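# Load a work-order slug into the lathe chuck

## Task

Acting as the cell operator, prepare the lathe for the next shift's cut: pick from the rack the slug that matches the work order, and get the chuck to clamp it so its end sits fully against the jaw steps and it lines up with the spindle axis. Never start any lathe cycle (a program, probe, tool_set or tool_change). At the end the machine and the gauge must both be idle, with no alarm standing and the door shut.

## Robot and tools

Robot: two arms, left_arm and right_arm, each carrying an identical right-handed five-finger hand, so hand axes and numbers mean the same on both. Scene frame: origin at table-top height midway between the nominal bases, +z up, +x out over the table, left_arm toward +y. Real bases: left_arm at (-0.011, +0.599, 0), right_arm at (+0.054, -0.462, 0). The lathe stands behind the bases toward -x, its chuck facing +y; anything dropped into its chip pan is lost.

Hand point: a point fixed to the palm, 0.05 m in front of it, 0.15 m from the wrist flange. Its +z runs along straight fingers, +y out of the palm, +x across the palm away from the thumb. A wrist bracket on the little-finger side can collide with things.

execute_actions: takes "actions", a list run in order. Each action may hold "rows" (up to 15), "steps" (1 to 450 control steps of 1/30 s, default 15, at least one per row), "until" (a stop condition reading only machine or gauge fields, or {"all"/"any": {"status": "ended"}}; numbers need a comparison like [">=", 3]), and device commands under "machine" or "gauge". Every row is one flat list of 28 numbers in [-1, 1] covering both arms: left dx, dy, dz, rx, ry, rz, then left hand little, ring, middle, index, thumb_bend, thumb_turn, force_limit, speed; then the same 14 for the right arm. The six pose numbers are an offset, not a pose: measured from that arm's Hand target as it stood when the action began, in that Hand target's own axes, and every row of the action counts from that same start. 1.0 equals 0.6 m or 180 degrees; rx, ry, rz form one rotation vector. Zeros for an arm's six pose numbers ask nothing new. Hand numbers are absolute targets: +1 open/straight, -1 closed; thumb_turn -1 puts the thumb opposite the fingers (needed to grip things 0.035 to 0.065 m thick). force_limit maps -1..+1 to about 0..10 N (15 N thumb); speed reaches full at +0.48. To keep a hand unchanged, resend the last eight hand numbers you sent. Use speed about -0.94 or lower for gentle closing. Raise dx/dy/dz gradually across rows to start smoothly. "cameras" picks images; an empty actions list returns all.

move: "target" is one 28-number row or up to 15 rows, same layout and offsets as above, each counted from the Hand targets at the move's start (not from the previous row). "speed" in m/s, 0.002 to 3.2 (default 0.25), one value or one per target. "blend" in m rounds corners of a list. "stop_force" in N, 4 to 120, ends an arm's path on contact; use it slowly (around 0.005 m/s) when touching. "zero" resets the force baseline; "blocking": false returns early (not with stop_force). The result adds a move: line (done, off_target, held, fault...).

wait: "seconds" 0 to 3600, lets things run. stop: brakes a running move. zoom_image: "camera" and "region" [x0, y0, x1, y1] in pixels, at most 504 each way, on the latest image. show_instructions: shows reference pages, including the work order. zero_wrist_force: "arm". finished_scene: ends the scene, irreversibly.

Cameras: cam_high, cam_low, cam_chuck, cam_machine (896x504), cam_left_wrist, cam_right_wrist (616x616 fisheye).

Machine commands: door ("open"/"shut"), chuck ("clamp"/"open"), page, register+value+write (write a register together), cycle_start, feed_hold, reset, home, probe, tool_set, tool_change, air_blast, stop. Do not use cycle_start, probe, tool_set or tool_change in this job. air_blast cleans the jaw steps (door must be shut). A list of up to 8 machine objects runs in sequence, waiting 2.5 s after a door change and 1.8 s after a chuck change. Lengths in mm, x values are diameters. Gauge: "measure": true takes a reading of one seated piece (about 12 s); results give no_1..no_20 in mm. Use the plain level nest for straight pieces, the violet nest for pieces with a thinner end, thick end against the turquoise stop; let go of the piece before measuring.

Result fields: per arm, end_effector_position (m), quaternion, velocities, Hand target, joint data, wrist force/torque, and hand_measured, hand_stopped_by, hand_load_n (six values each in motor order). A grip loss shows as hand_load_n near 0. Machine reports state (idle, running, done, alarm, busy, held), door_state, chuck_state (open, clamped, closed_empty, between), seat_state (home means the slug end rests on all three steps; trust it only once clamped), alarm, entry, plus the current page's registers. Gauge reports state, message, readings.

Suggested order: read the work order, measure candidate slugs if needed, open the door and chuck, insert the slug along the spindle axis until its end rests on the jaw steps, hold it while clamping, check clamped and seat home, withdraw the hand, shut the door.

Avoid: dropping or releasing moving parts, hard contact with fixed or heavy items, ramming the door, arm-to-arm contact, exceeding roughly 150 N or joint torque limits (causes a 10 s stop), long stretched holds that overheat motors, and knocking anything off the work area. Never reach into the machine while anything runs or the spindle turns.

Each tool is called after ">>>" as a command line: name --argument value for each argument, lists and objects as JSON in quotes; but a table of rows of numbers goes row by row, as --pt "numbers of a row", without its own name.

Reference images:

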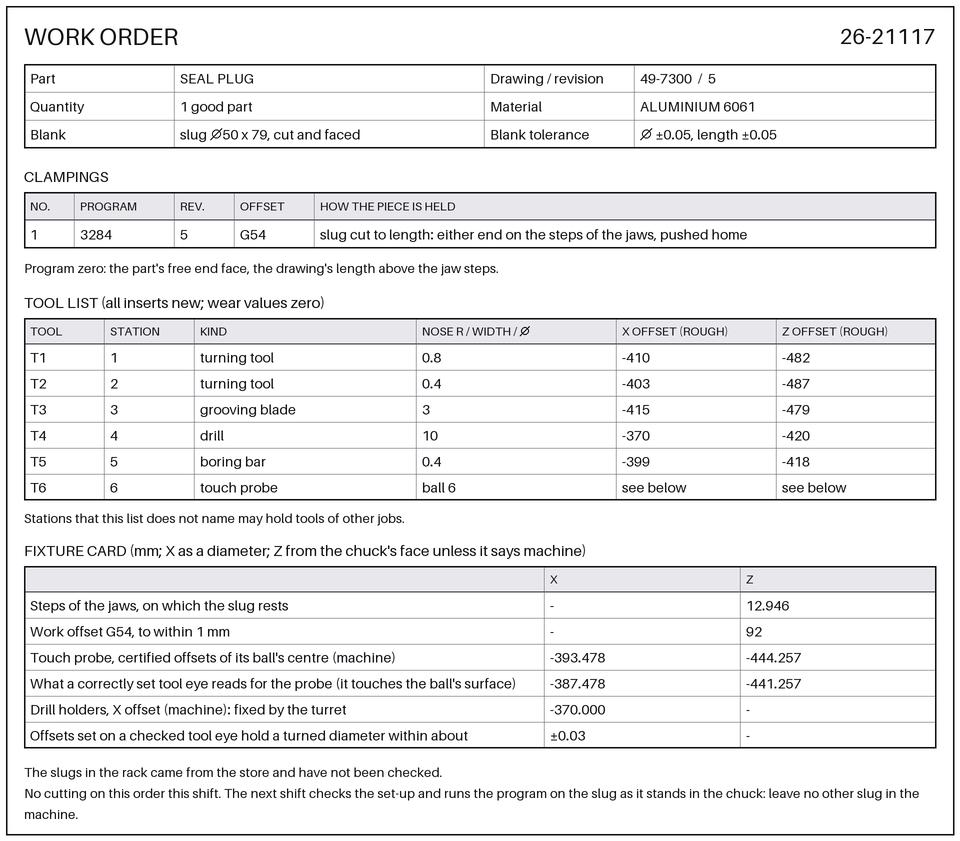

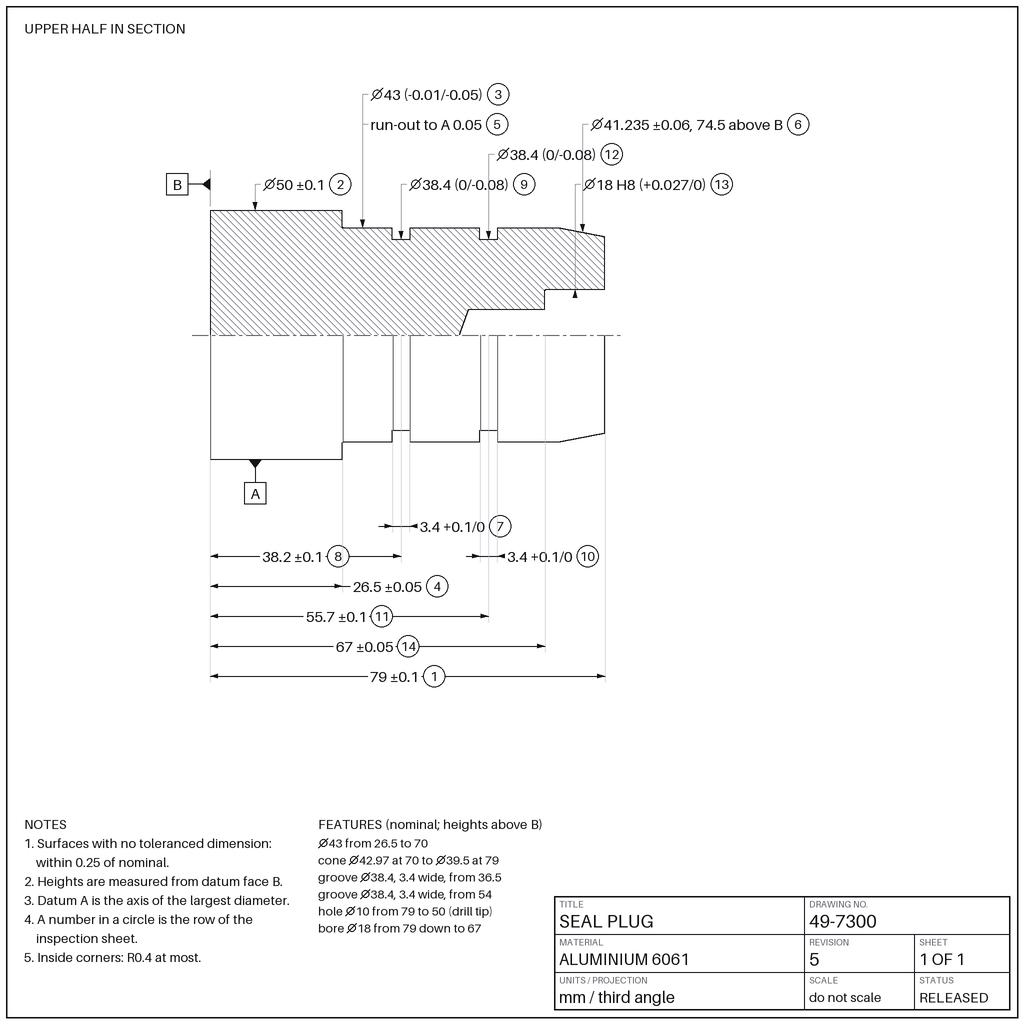

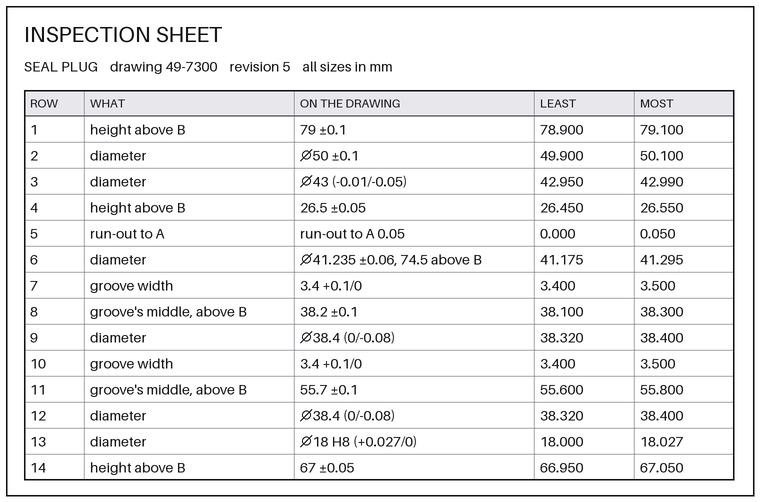

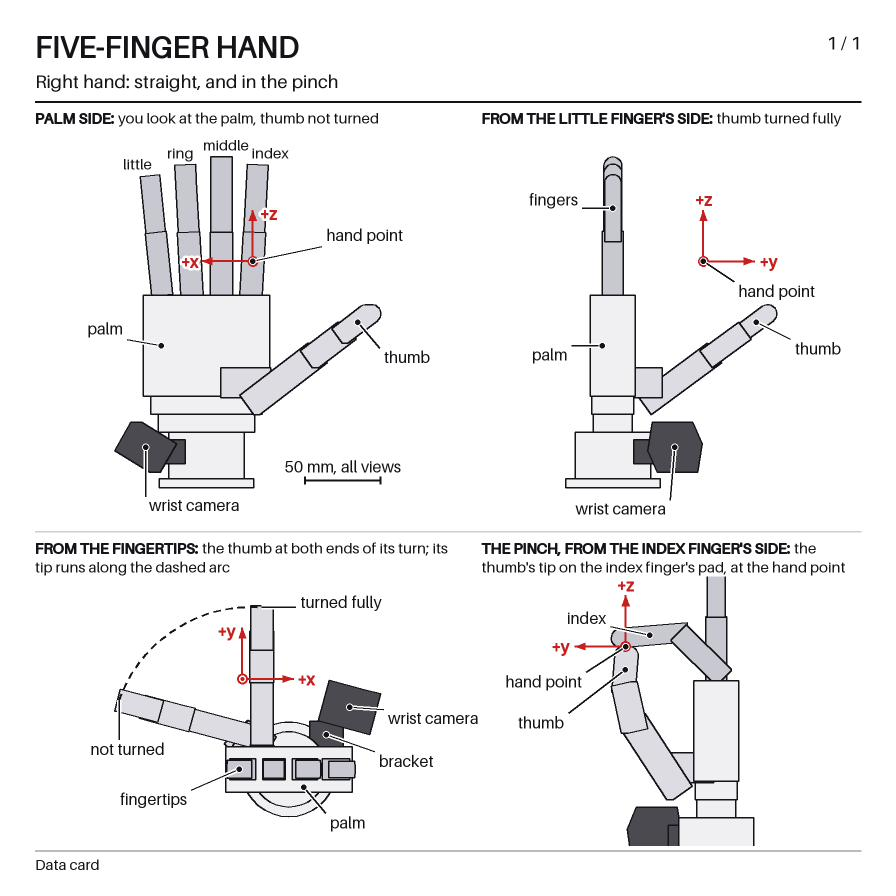

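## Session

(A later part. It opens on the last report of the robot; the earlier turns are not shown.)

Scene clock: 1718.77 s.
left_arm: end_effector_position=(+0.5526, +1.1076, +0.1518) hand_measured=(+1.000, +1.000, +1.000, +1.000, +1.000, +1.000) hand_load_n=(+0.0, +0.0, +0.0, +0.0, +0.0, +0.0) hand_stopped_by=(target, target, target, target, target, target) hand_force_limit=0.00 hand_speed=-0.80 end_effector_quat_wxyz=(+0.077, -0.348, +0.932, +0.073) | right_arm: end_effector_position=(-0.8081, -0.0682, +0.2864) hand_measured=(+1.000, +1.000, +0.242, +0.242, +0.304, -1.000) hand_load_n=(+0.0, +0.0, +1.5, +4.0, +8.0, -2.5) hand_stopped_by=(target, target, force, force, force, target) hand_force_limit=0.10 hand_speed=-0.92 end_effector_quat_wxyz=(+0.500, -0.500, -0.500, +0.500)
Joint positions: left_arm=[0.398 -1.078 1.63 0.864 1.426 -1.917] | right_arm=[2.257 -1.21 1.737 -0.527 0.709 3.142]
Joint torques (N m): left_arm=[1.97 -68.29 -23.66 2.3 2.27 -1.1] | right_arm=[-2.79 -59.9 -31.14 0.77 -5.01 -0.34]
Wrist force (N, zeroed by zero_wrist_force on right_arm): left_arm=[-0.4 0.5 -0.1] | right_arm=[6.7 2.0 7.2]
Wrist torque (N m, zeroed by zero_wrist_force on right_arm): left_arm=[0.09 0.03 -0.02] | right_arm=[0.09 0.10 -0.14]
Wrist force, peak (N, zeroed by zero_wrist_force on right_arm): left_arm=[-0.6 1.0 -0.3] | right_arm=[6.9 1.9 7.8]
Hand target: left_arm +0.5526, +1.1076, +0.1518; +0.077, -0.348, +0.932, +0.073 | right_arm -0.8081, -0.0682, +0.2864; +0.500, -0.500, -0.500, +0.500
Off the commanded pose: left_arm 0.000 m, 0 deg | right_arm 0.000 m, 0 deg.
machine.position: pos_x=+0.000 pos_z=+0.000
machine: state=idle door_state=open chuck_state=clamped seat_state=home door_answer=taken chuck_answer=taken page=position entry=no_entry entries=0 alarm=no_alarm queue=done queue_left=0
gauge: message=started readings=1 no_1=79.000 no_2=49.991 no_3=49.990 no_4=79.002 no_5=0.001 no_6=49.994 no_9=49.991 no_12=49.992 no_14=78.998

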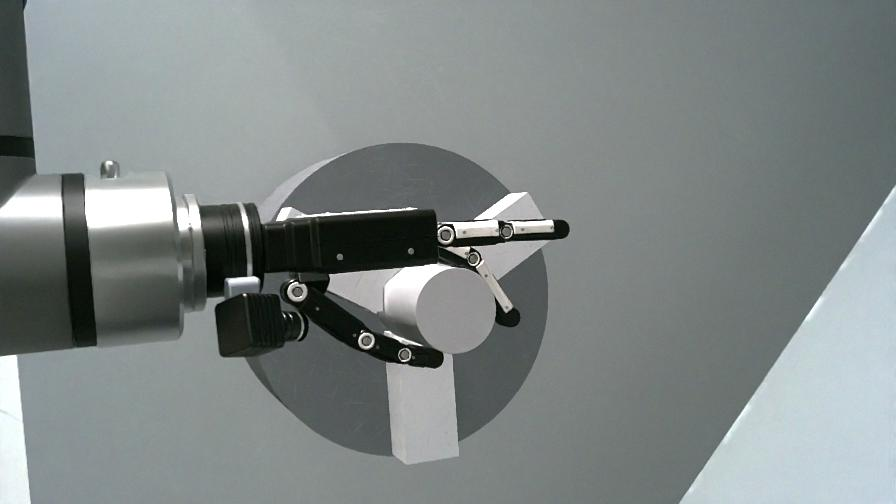

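>>> execute_actions --actions '[{"rows":[[0,0,0,0,0,0,1,1,1,1,1,1,0,-0.8,0,0,0,0,0,0,1,1,0.5,0.5,0.5,-1,0.1,-0.9]],"steps":110},{"rows":[[0,0,0,0,0,0,1,1,1,1,1,1,0,-0.8,0,0,0,0,0,0,1,1,1,1,1,-1,0.1,-0.6]],"steps":80}]' --cameras '["cam_chuck","cam_right_wrist"]'

Scene clock: 1737.27 s.
left_arm: end_effector_position=(+0.5526, +1.1076, +0.1518) hand_measured=(+1.000, +1.000, +1.000, +1.000, +1.000, +1.000) hand_load_n=(+0.0, +0.0, +0.0, +0.0, -0.5, +0.0) hand_stopped_by=(target, target, target, target, target, target) hand_force_limit=0.00 hand_speed=-0.80 end_effector_quat_wxyz=(+0.077, -0.348, +0.932, +0.073) | right_arm: end_effector_position=(-0.8081, -0.0682, +0.2864) hand_measured=(+1.000, +1.000, +1.000, +1.000, +1.000, -1.000) hand_load_n=(+0.0, +0.0, +0.0, +0.0, +0.0, +0.0) hand_stopped_by=(target, target, target, target, target, target) hand_force_limit=0.10 hand_speed=-0.60 end_effector_quat_wxyz=(+0.500, -0.500, -0.500, +0.500)
Joint positions: left_arm=[0.398 -1.078 1.63 0.864 1.426 -1.917] | right_arm=[2.257 -1.21 1.737 -0.527 0.709 3.142]
Joint torques (N m): left_arm=[0.88 -68.39 -23.59 2.22 2.33 -0.9] | right_arm=[2.82 -61.01 -37.31 -3.16 1.39 0.04]
Wrist force (N, zeroed by zero_wrist_force on right_arm): left_arm=[-0.6 0.7 -0.2] | right_arm=[-0.9 -3.0 -2.3]
Wrist torque (N m, zeroed by zero_wrist_force on right_arm): left_arm=[0.13 0.07 -0.03] | right_arm=[-0.01 0.08 -0.37]
Wrist force, peak (N, zeroed by zero_wrist_force on right_arm): left_arm=[-0.6 0.9 -0.3] | right_arm=[7.0 1.8 7.5]
Hand target: left_arm +0.5526, +1.1076, +0.1518; +0.077, -0.348, +0.932, +0.073 | right_arm -0.8081, -0.0682, +0.2864; +0.500, -0.500, -0.500, +0.500
Off the commanded pose: left_arm 0.000 m, 0 deg | right_arm 0.000 m, 0 deg.
machine.position: pos_x=+0.000 pos_z=+0.000
machine: state=idle door_state=open chuck_state=clamped seat_state=home door_answer=taken chuck_answer=taken page=position entry=no_entry entries=0 alarm=no_alarm queue=done queue_left=0
gauge: message=started readings=1 no_1=79.000 no_2=49.991 no_3=49.990 no_4=79.002 no_5=0.001 no_6=49.994 no_9=49.991 no_12=49.992 no_14=78.998

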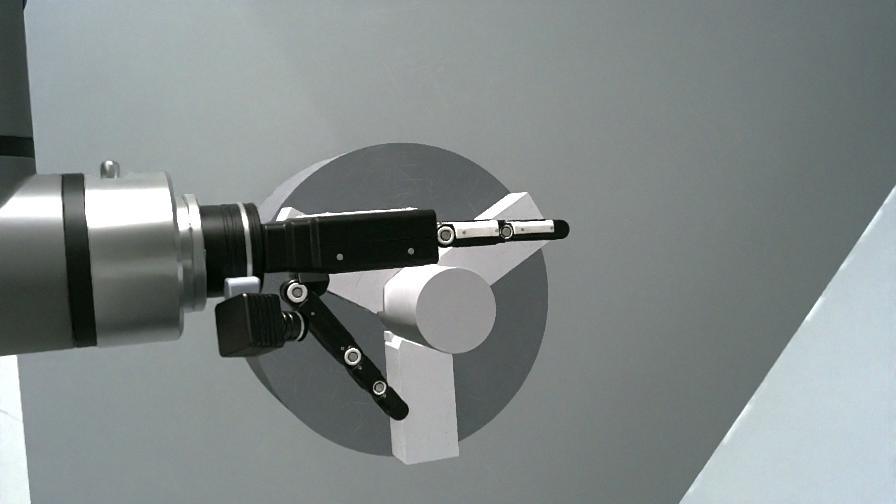

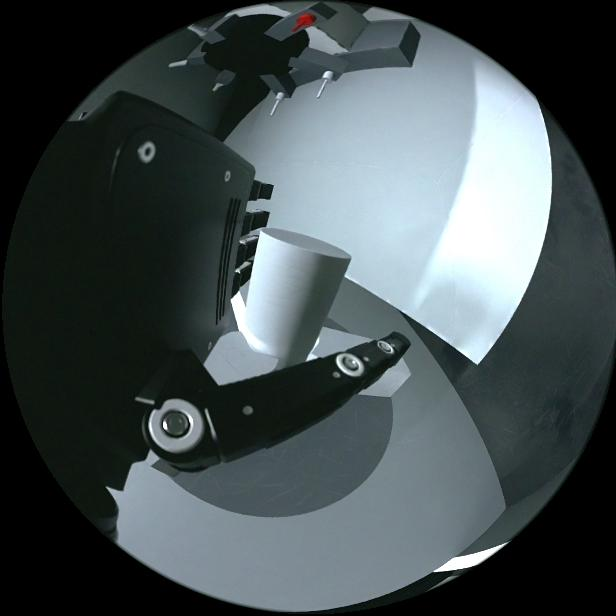

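>>> move --pt "0 0 0 0 0 0 1 1 1 1 1 1 0 -0.8 0.0067 -0.0133 0 0 0 0 1 1 1 1 1 -1 0.1 -0.6" --pt "0 0 0 0 0 0 1 1 1 1 1 1 0 -0.8 0.0417 -0.0167 0 0 0 0 1 1 1 1 1 -1 0.1 -0.6" --pt "0 0 0 0 0 0 1 1 1 1 1 1 0 -0.8 0.0417 -0.0167 -0.1 0 0 0 1 1 1 1 1 -1 0.1 -0.6" --speed '[0.02,0.03,0.04]' --blend '[0.002,0.004,0]' --cameras '["cam_chuck","cam_right_wrist"]'

Scene clock: 1758.63 s.
left_arm: end_effector_position=(+0.5526, +1.1076, +0.1518) hand_measured=(+1.000, +1.000, +1.000, +1.000, +1.000, +1.000) hand_load_n=(+0.0, +0.0, +0.0, +0.0, +0.0, +0.0) hand_stopped_by=(target, target, target, target, target, target) hand_force_limit=0.00 hand_speed=-0.80 end_effector_quat_wxyz=(+0.077, -0.348, +0.932, +0.073) | right_arm: end_effector_position=(-0.7480, -0.0431, +0.2964) hand_measured=(+1.000, +1.000, +1.000, +1.000, +1.000, -1.000) hand_load_n=(+0.0, +0.0, +0.0, +0.0, +0.0, +0.0) hand_stopped_by=(target, target, target, target, target, target) hand_force_limit=0.10 hand_speed=-0.60 end_effector_quat_wxyz=(+0.500, -0.500, -0.500, +0.500)
Joint positions: left_arm=[0.398 -1.078 1.63 0.864 1.426 -1.917] | right_arm=[2.167 -1.266 1.796 -0.53 0.619 3.142]
Joint torques (N m): left_arm=[2.47 -68.09 -23.47 2.22 2.27 -0.95] | right_arm=[8.74 -49.41 -42.63 -0.4 1.79 -1.46]
Wrist force (N, zeroed by zero_wrist_force on right_arm): left_arm=[-0.3 0.7 -0.2] | right_arm=[-1.1 -2.9 -2.1]
Wrist torque (N m, zeroed by zero_wrist_force on right_arm): left_arm=[0.13 0.02 -0.01] | right_arm=[-0.03 0.10 -0.38]
Wrist force, peak (N, zeroed by zero_wrist_force on right_arm): left_arm=[-0.5 1.1 -0.1] | right_arm=[-1.2 -3.3 -2.4]
Hand target: left_arm +0.5526, +1.1076, +0.1518; +0.077, -0.348, +0.932, +0.073 | right_arm -0.7481, -0.0431, +0.2964; +0.500, -0.500, -0.500, +0.500
Off the commanded pose: left_arm 0.000 m, 0 deg | right_arm 0.000 m, 0 deg.
machine.position: pos_x=+0.000 pos_z=+0.000
machine: state=idle door_state=open chuck_state=clamped seat_state=home door_answer=taken chuck_answer=taken page=position entry=no_entry entries=0 alarm=no_alarm queue=done queue_left=0
gauge: message=started readings=1 no_1=79.000 no_2=49.991 no_3=49.990 no_4=79.002 no_5=0.001 no_6=49.994 no_9=49.991 no_12=49.992 no_14=78.998
move: done

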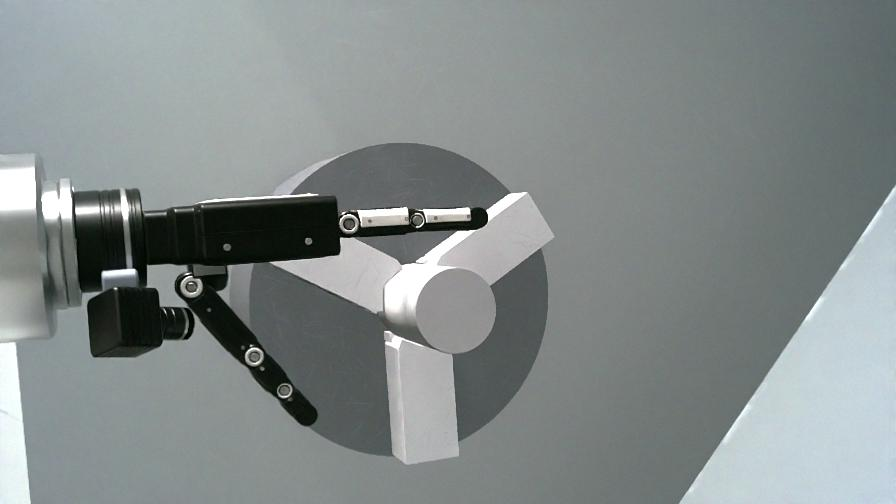

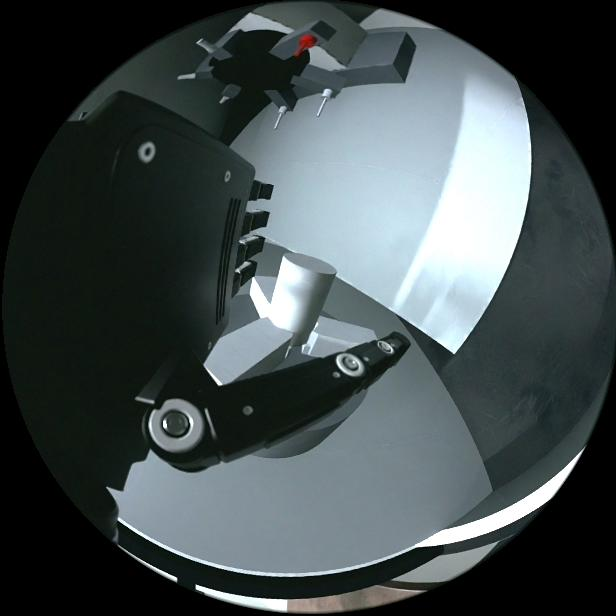

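>>> move --pt "0 0 0 0 0 0 1 1 1 1 1 1 0 -0.8 0.205 -0.106 -0.247 0 0 0 1 1 1 1 1 -1 0.1 -0.6" --pt "0 0 0 0 0 0 1 1 1 1 1 1 0 -0.8 0.270 -0.2393 -0.4967 0 0 0 1 1 1 1 1 -1 0.1 -0.6" --speed '[0.08,0.08]' --blend '[0.02,0]' --stop_force 25 --cameras '["cam_machine","cam_right_wrist"]'

Scene clock: 1770.07 s.
left_arm: end_effector_position=(+0.5526, +1.1076, +0.1518) hand_measured=(+1.000, +1.000, +1.000, +1.000, +1.000, +1.000) hand_load_n=(+0.0, +0.0, +0.0, +0.0, +0.0, +0.0) hand_stopped_by=(target, target, target, target, target, target) hand_force_limit=0.00 hand_speed=-0.80 end_effector_quat_wxyz=(+0.077, -0.348, +0.932, +0.073) | right_arm: end_effector_position=(-0.4503, +0.1193, +0.4400) hand_measured=(+1.000, +1.000, +1.000, +1.000, +1.000, -1.000) hand_load_n=(+0.0, +0.0, +0.0, +0.0, +0.0, +0.0) hand_stopped_by=(target, target, target, target, target, target) hand_force_limit=0.10 hand_speed=-0.60 end_effector_quat_wxyz=(+0.500, -0.500, -0.500, +0.500)
Joint positions: left_arm=[0.398 -1.078 1.63 0.864 1.426 -1.917] | right_arm=[1.648 -1.429 1.726 -0.296 0.1 3.141]
Joint torques (N m): left_arm=[2.04 -68.38 -23.73 2.22 2.3 -1.17] | right_arm=[-8.72 -36.6 -29.37 1.8 -1.53 -2.8]
Wrist force (N, zeroed by zero_wrist_force on right_arm): left_arm=[-0.4 0.6 -0.4] | right_arm=[-0.8 -2.4 -2.4]
Wrist torque (N m, zeroed by zero_wrist_force on right_arm): left_arm=[0.13 0.06 -0.03] | right_arm=[0.09 0.11 -0.35]
Wrist force, peak (N, zeroed by zero_wrist_force on right_arm): left_arm=[-0.6 1.0 0.1] | right_arm=[-0.5 -3.2 -3.2]
Hand target: left_arm +0.5526, +1.1076, +0.1518; +0.077, -0.348, +0.932, +0.073 | right_arm -0.4503, +0.1193, +0.4400; +0.500, -0.500, -0.500, +0.500
Off the commanded pose: left_arm 0.000 m, 0 deg | right_arm 0.000 m, 0 deg.
machine.position: pos_x=+0.000 pos_z=+0.000
machine: state=idle door_state=open chuck_state=clamped seat_state=home door_answer=taken chuck_answer=taken page=position entry=no_entry entries=0 alarm=no_alarm queue=done queue_left=0
gauge: message=started readings=1 no_1=79.000 no_2=49.991 no_3=49.990 no_4=79.002 no_5=0.001 no_6=49.994 no_9=49.991 no_12=49.992 no_14=78.998
move: done

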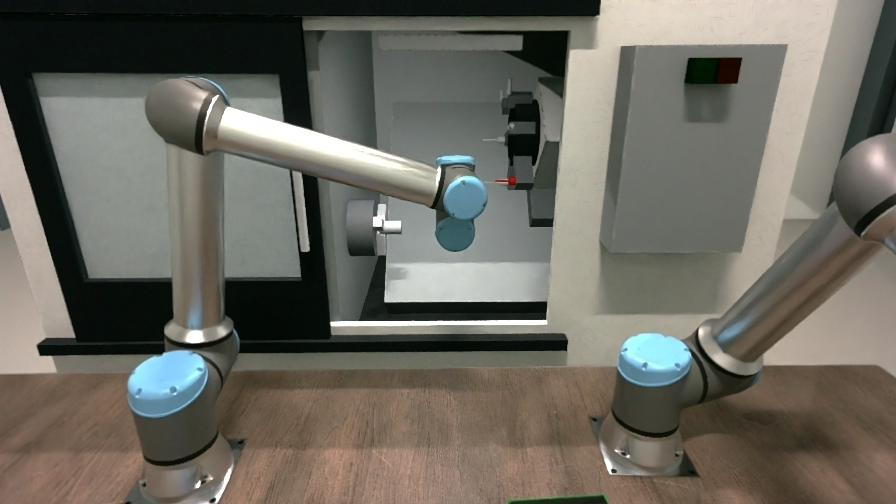

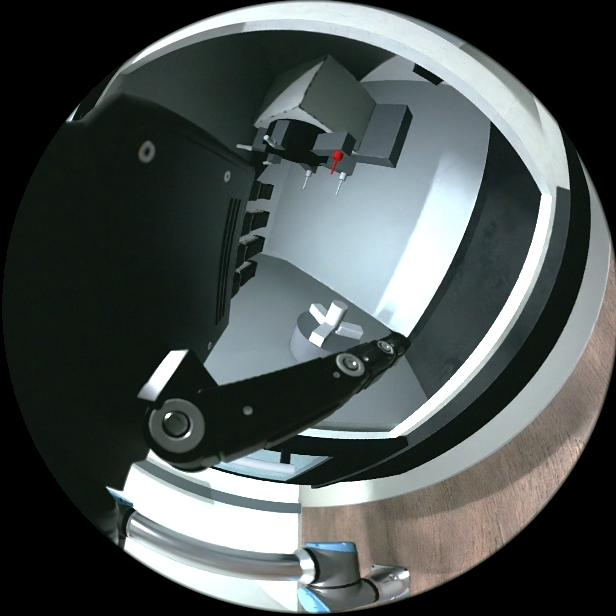

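>>> move --pt "0 0 0 0 0 0 1 1 1 1 1 1 0 -0.8 0 0 -0.2 0 0 0 1 1 1 1 1 -1 0.1 -0.6" --pt "0 0 0 0 0 0 1 1 1 1 1 1 0 -0.8 -0.03 0 -0.6 0 0 0 1 1 1 1 1 -1 0.1 -0.6" --speed '[0.05,0.08]' --blend '[0.02,0]' --stop_force 25 --cameras '["cam_machine","cam_high"]'

Scene clock: 1799.37 s.
left_arm: end_effector_position=(+0.5526, +1.1076, +0.1518) hand_measured=(+1.000, +1.000, +1.000, +1.000, +1.000, +1.000) hand_load_n=(+0.0, +0.0, +0.0, +0.0, +0.0, +0.0) hand_stopped_by=(target, target, target, target, target, target) hand_force_limit=0.00 hand_speed=-0.80 end_effector_quat_wxyz=(+0.077, -0.348, +0.932, +0.073) | right_arm: end_effector_position=(-0.0903, +0.1018, +0.4400) hand_measured=(+1.000, +1.000, +1.000, +1.000, +1.000, -1.000) hand_load_n=(+0.0, +0.0, +0.0, +0.0, +0.0, +0.0) hand_stopped_by=(target, target, target, target, target, target) hand_force_limit=0.10 hand_speed=-0.60 end_effector_quat_wxyz=(+0.500, -0.500, -0.500, +0.500)
Joint positions: left_arm=[0.398 -1.078 1.63 0.864 1.426 -1.917] | right_arm=[1.053 -1.511 1.817 -0.306 -0.496 3.142]
Joint torques (N m): left_arm=[1.04 -67.87 -23.59 2.22 2.37 -1.25] | right_arm=[-10.82 -54.93 -27.77 1.64 -2.24 -2.5]
Wrist force (N, zeroed by zero_wrist_force on right_arm): left_arm=[-0.6 0.4 -0.3] | right_arm=[-1.1 -2.8 -2.2]
Wrist torque (N m, zeroed by zero_wrist_force on right_arm): left_arm=[0.09 0.07 -0.04] | right_arm=[-0.03 0.10 -0.21]
Wrist force, peak (N, zeroed by zero_wrist_force on right_arm): left_arm=[-0.7 0.8 -0.5] | right_arm=[-1.3 -2.9 -2.7]
Hand target: left_arm +0.5526, +1.1076, +0.1518; +0.077, -0.348, +0.932, +0.073 | right_arm -0.0903, +0.1018, +0.4400; +0.500, -0.500, -0.500, +0.500
Off the commanded pose: left_arm 0.000 m, 0 deg | right_arm 0.000 m, 0 deg.
machine.position: pos_x=+0.000 pos_z=+0.000
machine: state=idle door_state=open chuck_state=clamped seat_state=home door_answer=taken chuck_answer=taken page=position entry=no_entry entries=0 alarm=no_alarm queue=done queue_left=0
gauge: message=started readings=1 no_1=79.000 no_2=49.991 no_3=49.990 no_4=79.002 no_5=0.001 no_6=49.994 no_9=49.991 no_12=49.992 no_14=78.998
move: done
Images, in order (width x height): cam_high 896x504, cam_machine 896x504.

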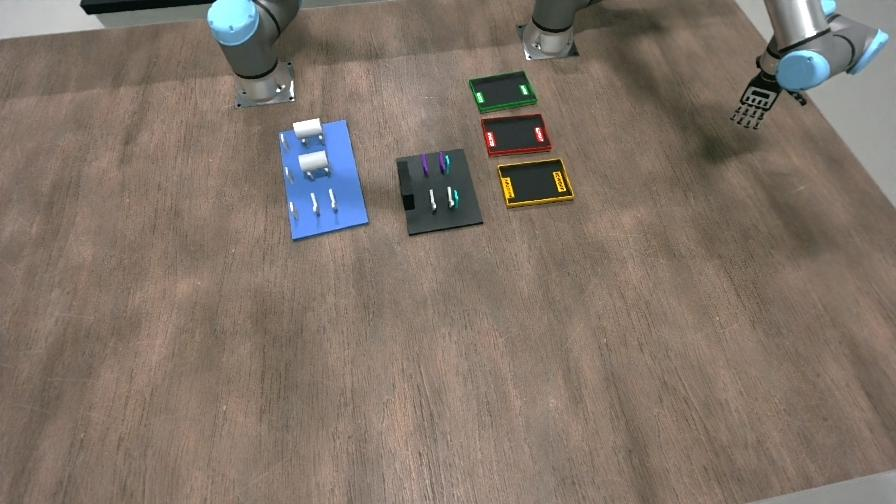

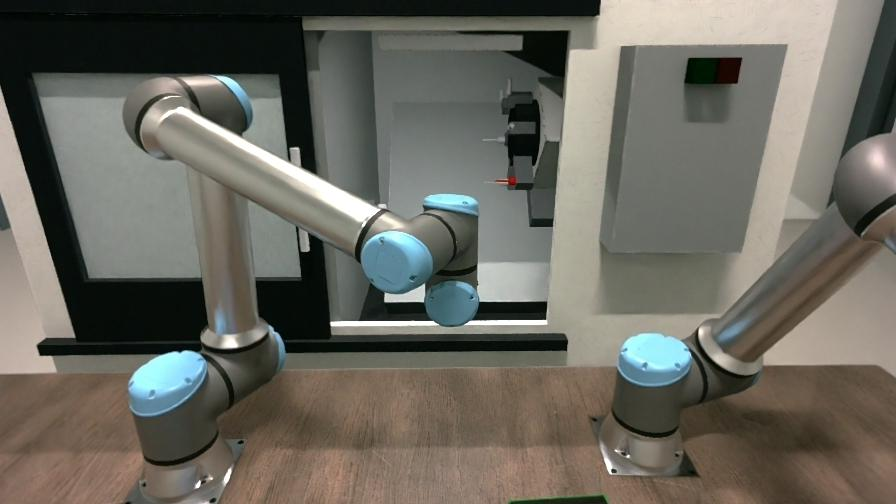

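>>> execute_actions --actions '[{"machine":{"door":"shut"},"steps":240,"until":{"machine":{"door_state":"shut"}}}]' --cameras '["cam_machine","cam_chuck"]'

Scene clock: 1804.47 s.
left_arm: end_effector_position=(+0.5526, +1.1076, +0.1518) hand_measured=(+1.000, +1.000, +1.000, +1.000, +1.000, +1.000) hand_load_n=(+0.0, +0.0, +0.0, +0.0, +0.0, +0.0) hand_stopped_by=(target, target, target, target, target, target) hand_force_limit=0.00 hand_speed=-0.80 end_effector_quat_wxyz=(+0.077, -0.348, +0.932, +0.073) | right_arm: end_effector_position=(-0.0903, +0.1018, +0.4400) hand_measured=(+1.000, +1.000, +1.000, +1.000, +1.000, -1.000) hand_load_n=(+0.0, +0.0, +0.0, +0.0, +0.0, +0.0) hand_stopped_by=(target, target, target, target, target, target) hand_force_limit=0.10 hand_speed=-0.60 end_effector_quat_wxyz=(+0.500, -0.500, -0.500, +0.500)
Joint positions: left_arm=[0.398 -1.078 1.63 0.864 1.426 -1.917] | right_arm=[1.053 -1.511 1.817 -0.306 -0.496 3.142]
Joint torques (N m): left_arm=[1.49 -68.86 -23.36 2.27 2.2 -0.94] | right_arm=[-10.48 -54.86 -27.98 -1.3 -2.27 0.38]
Wrist force (N, zeroed by zero_wrist_force on right_arm): left_arm=[-0.3 0.3 -0.1] | right_arm=[-0.6 -2.6 -2.2]
Wrist torque (N m, zeroed by zero_wrist_force on right_arm): left_arm=[0.07 0.03 -0.03] | right_arm=[0.00 0.04 -0.18]
Wrist force, peak (N, zeroed by zero_wrist_force on right_arm): left_arm=[-0.7 0.7 -0.2] | right_arm=[-0.9 -3.1 -2.3]
Hand target: left_arm +0.5526, +1.1076, +0.1518; +0.077, -0.348, +0.932, +0.073 | right_arm -0.0903, +0.1018, +0.4400; +0.500, -0.500, -0.500, +0.500
Off the commanded pose: left_arm 0.000 m, 0 deg | right_arm 0.000 m, 0 deg.
machine.position: pos_x=+0.000 pos_z=+0.000
machine: state=idle door_state=shut chuck_state=clamped seat_state=home door_answer=taken chuck_answer=taken page=position entry=no_entry entries=0 alarm=no_alarm queue=running queue_left=0
gauge: message=started readings=1 no_1=79.000 no_2=49.991 no_3=49.990 no_4=79.002 no_5=0.001 no_6=49.994 no_9=49.991 no_12=49.992 no_14=78.998
Images, in order (width x height): cam_chuck 896x504, cam_machine 896x504.

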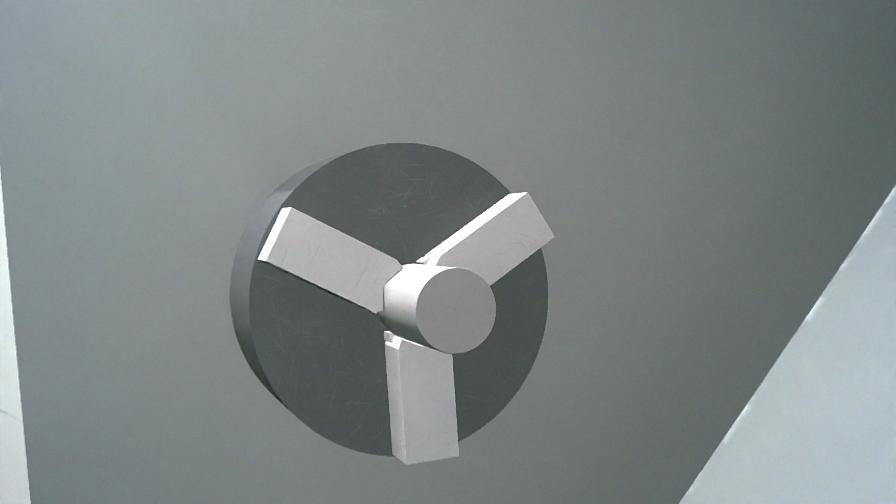

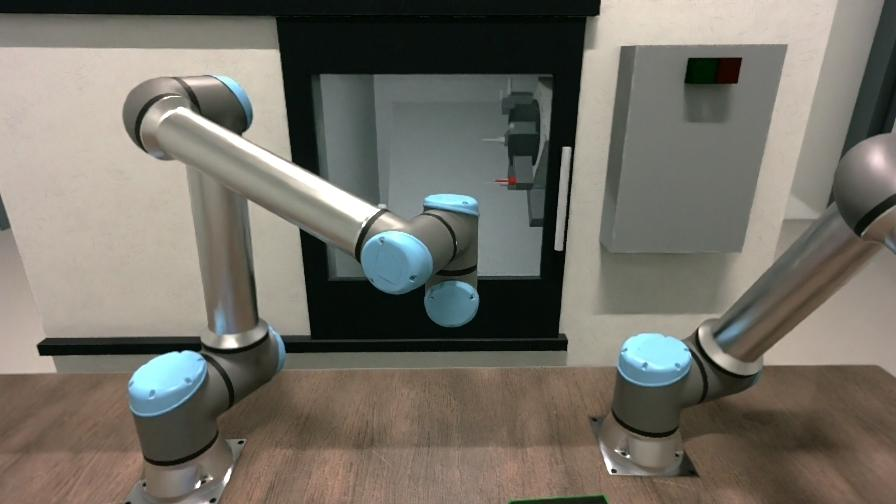

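>>> wait --seconds 1

Scene clock: 1807.67 s.
left_arm: end_effector_position=(+0.5526, +1.1076, +0.1518) hand_measured=(+1.000, +1.000, +1.000, +1.000, +1.000, +1.000) hand_load_n=(+0.5, +0.0, +0.0, +0.0, +0.0, +0.0) hand_stopped_by=(target, target, target, target, target, target) hand_force_limit=0.00 hand_speed=-0.80 end_effector_quat_wxyz=(+0.077, -0.348, +0.932, +0.073) | right_arm: end_effector_position=(-0.0903, +0.1018, +0.4400) hand_measured=(+1.000, +1.000, +1.000, +1.000, +1.000, -1.000) hand_load_n=(+0.0, +0.0, +0.0, +0.0, +0.0, +0.0) hand_stopped_by=(target, target, target, target, target, target) hand_force_limit=0.10 hand_speed=-0.60 end_effector_quat_wxyz=(+0.500, -0.500, -0.500, +0.500)
Joint positions: left_arm=[0.398 -1.078 1.63 0.864 1.426 -1.917] | right_arm=[1.053 -1.511 1.817 -0.306 -0.496 3.142]
Joint torques (N m): left_arm=[0.84 -68.81 -23.6 2.13 2.27 -1.1] | right_arm=[-10.12 -54.24 -27.83 -1.28 -2.25 2.2]
Wrist force (N, zeroed by zero_wrist_force on right_arm): left_arm=[-0.4 0.4 -0.2] | right_arm=[-0.9 -2.9 -2.2]
Wrist torque (N m, zeroed by zero_wrist_force on right_arm): left_arm=[0.09 0.05 -0.03] | right_arm=[-0.03 0.07 -0.20]
Wrist force, peak (N, zeroed by zero_wrist_force on right_arm): left_arm=[-0.6 0.6 -0.3] | right_arm=[-1.0 -2.9 -2.4]
Hand target: left_arm +0.5526, +1.1076, +0.1518; +0.077, -0.348, +0.932, +0.073 | right_arm -0.0903, +0.1018, +0.4400; +0.500, -0.500, -0.500, +0.500
Off the commanded pose: left_arm 0.000 m, 0 deg | right_arm 0.000 m, 0 deg.
machine.position: pos_x=+0.000 pos_z=+0.000
machine: state=idle door_state=shut chuck_state=clamped seat_state=home door_answer=taken chuck_answer=taken page=position entry=no_entry entries=0 alarm=no_alarm queue=done queue_left=0
gauge: message=started readings=1 no_1=79.000 no_2=49.991 no_3=49.990 no_4=79.002 no_5=0.001 no_6=49.994 no_9=49.991 no_12=49.992 no_14=78.998
wait: 1.00 s; at rest from the start

>>> finished_scene

The scene is finished: the task was done.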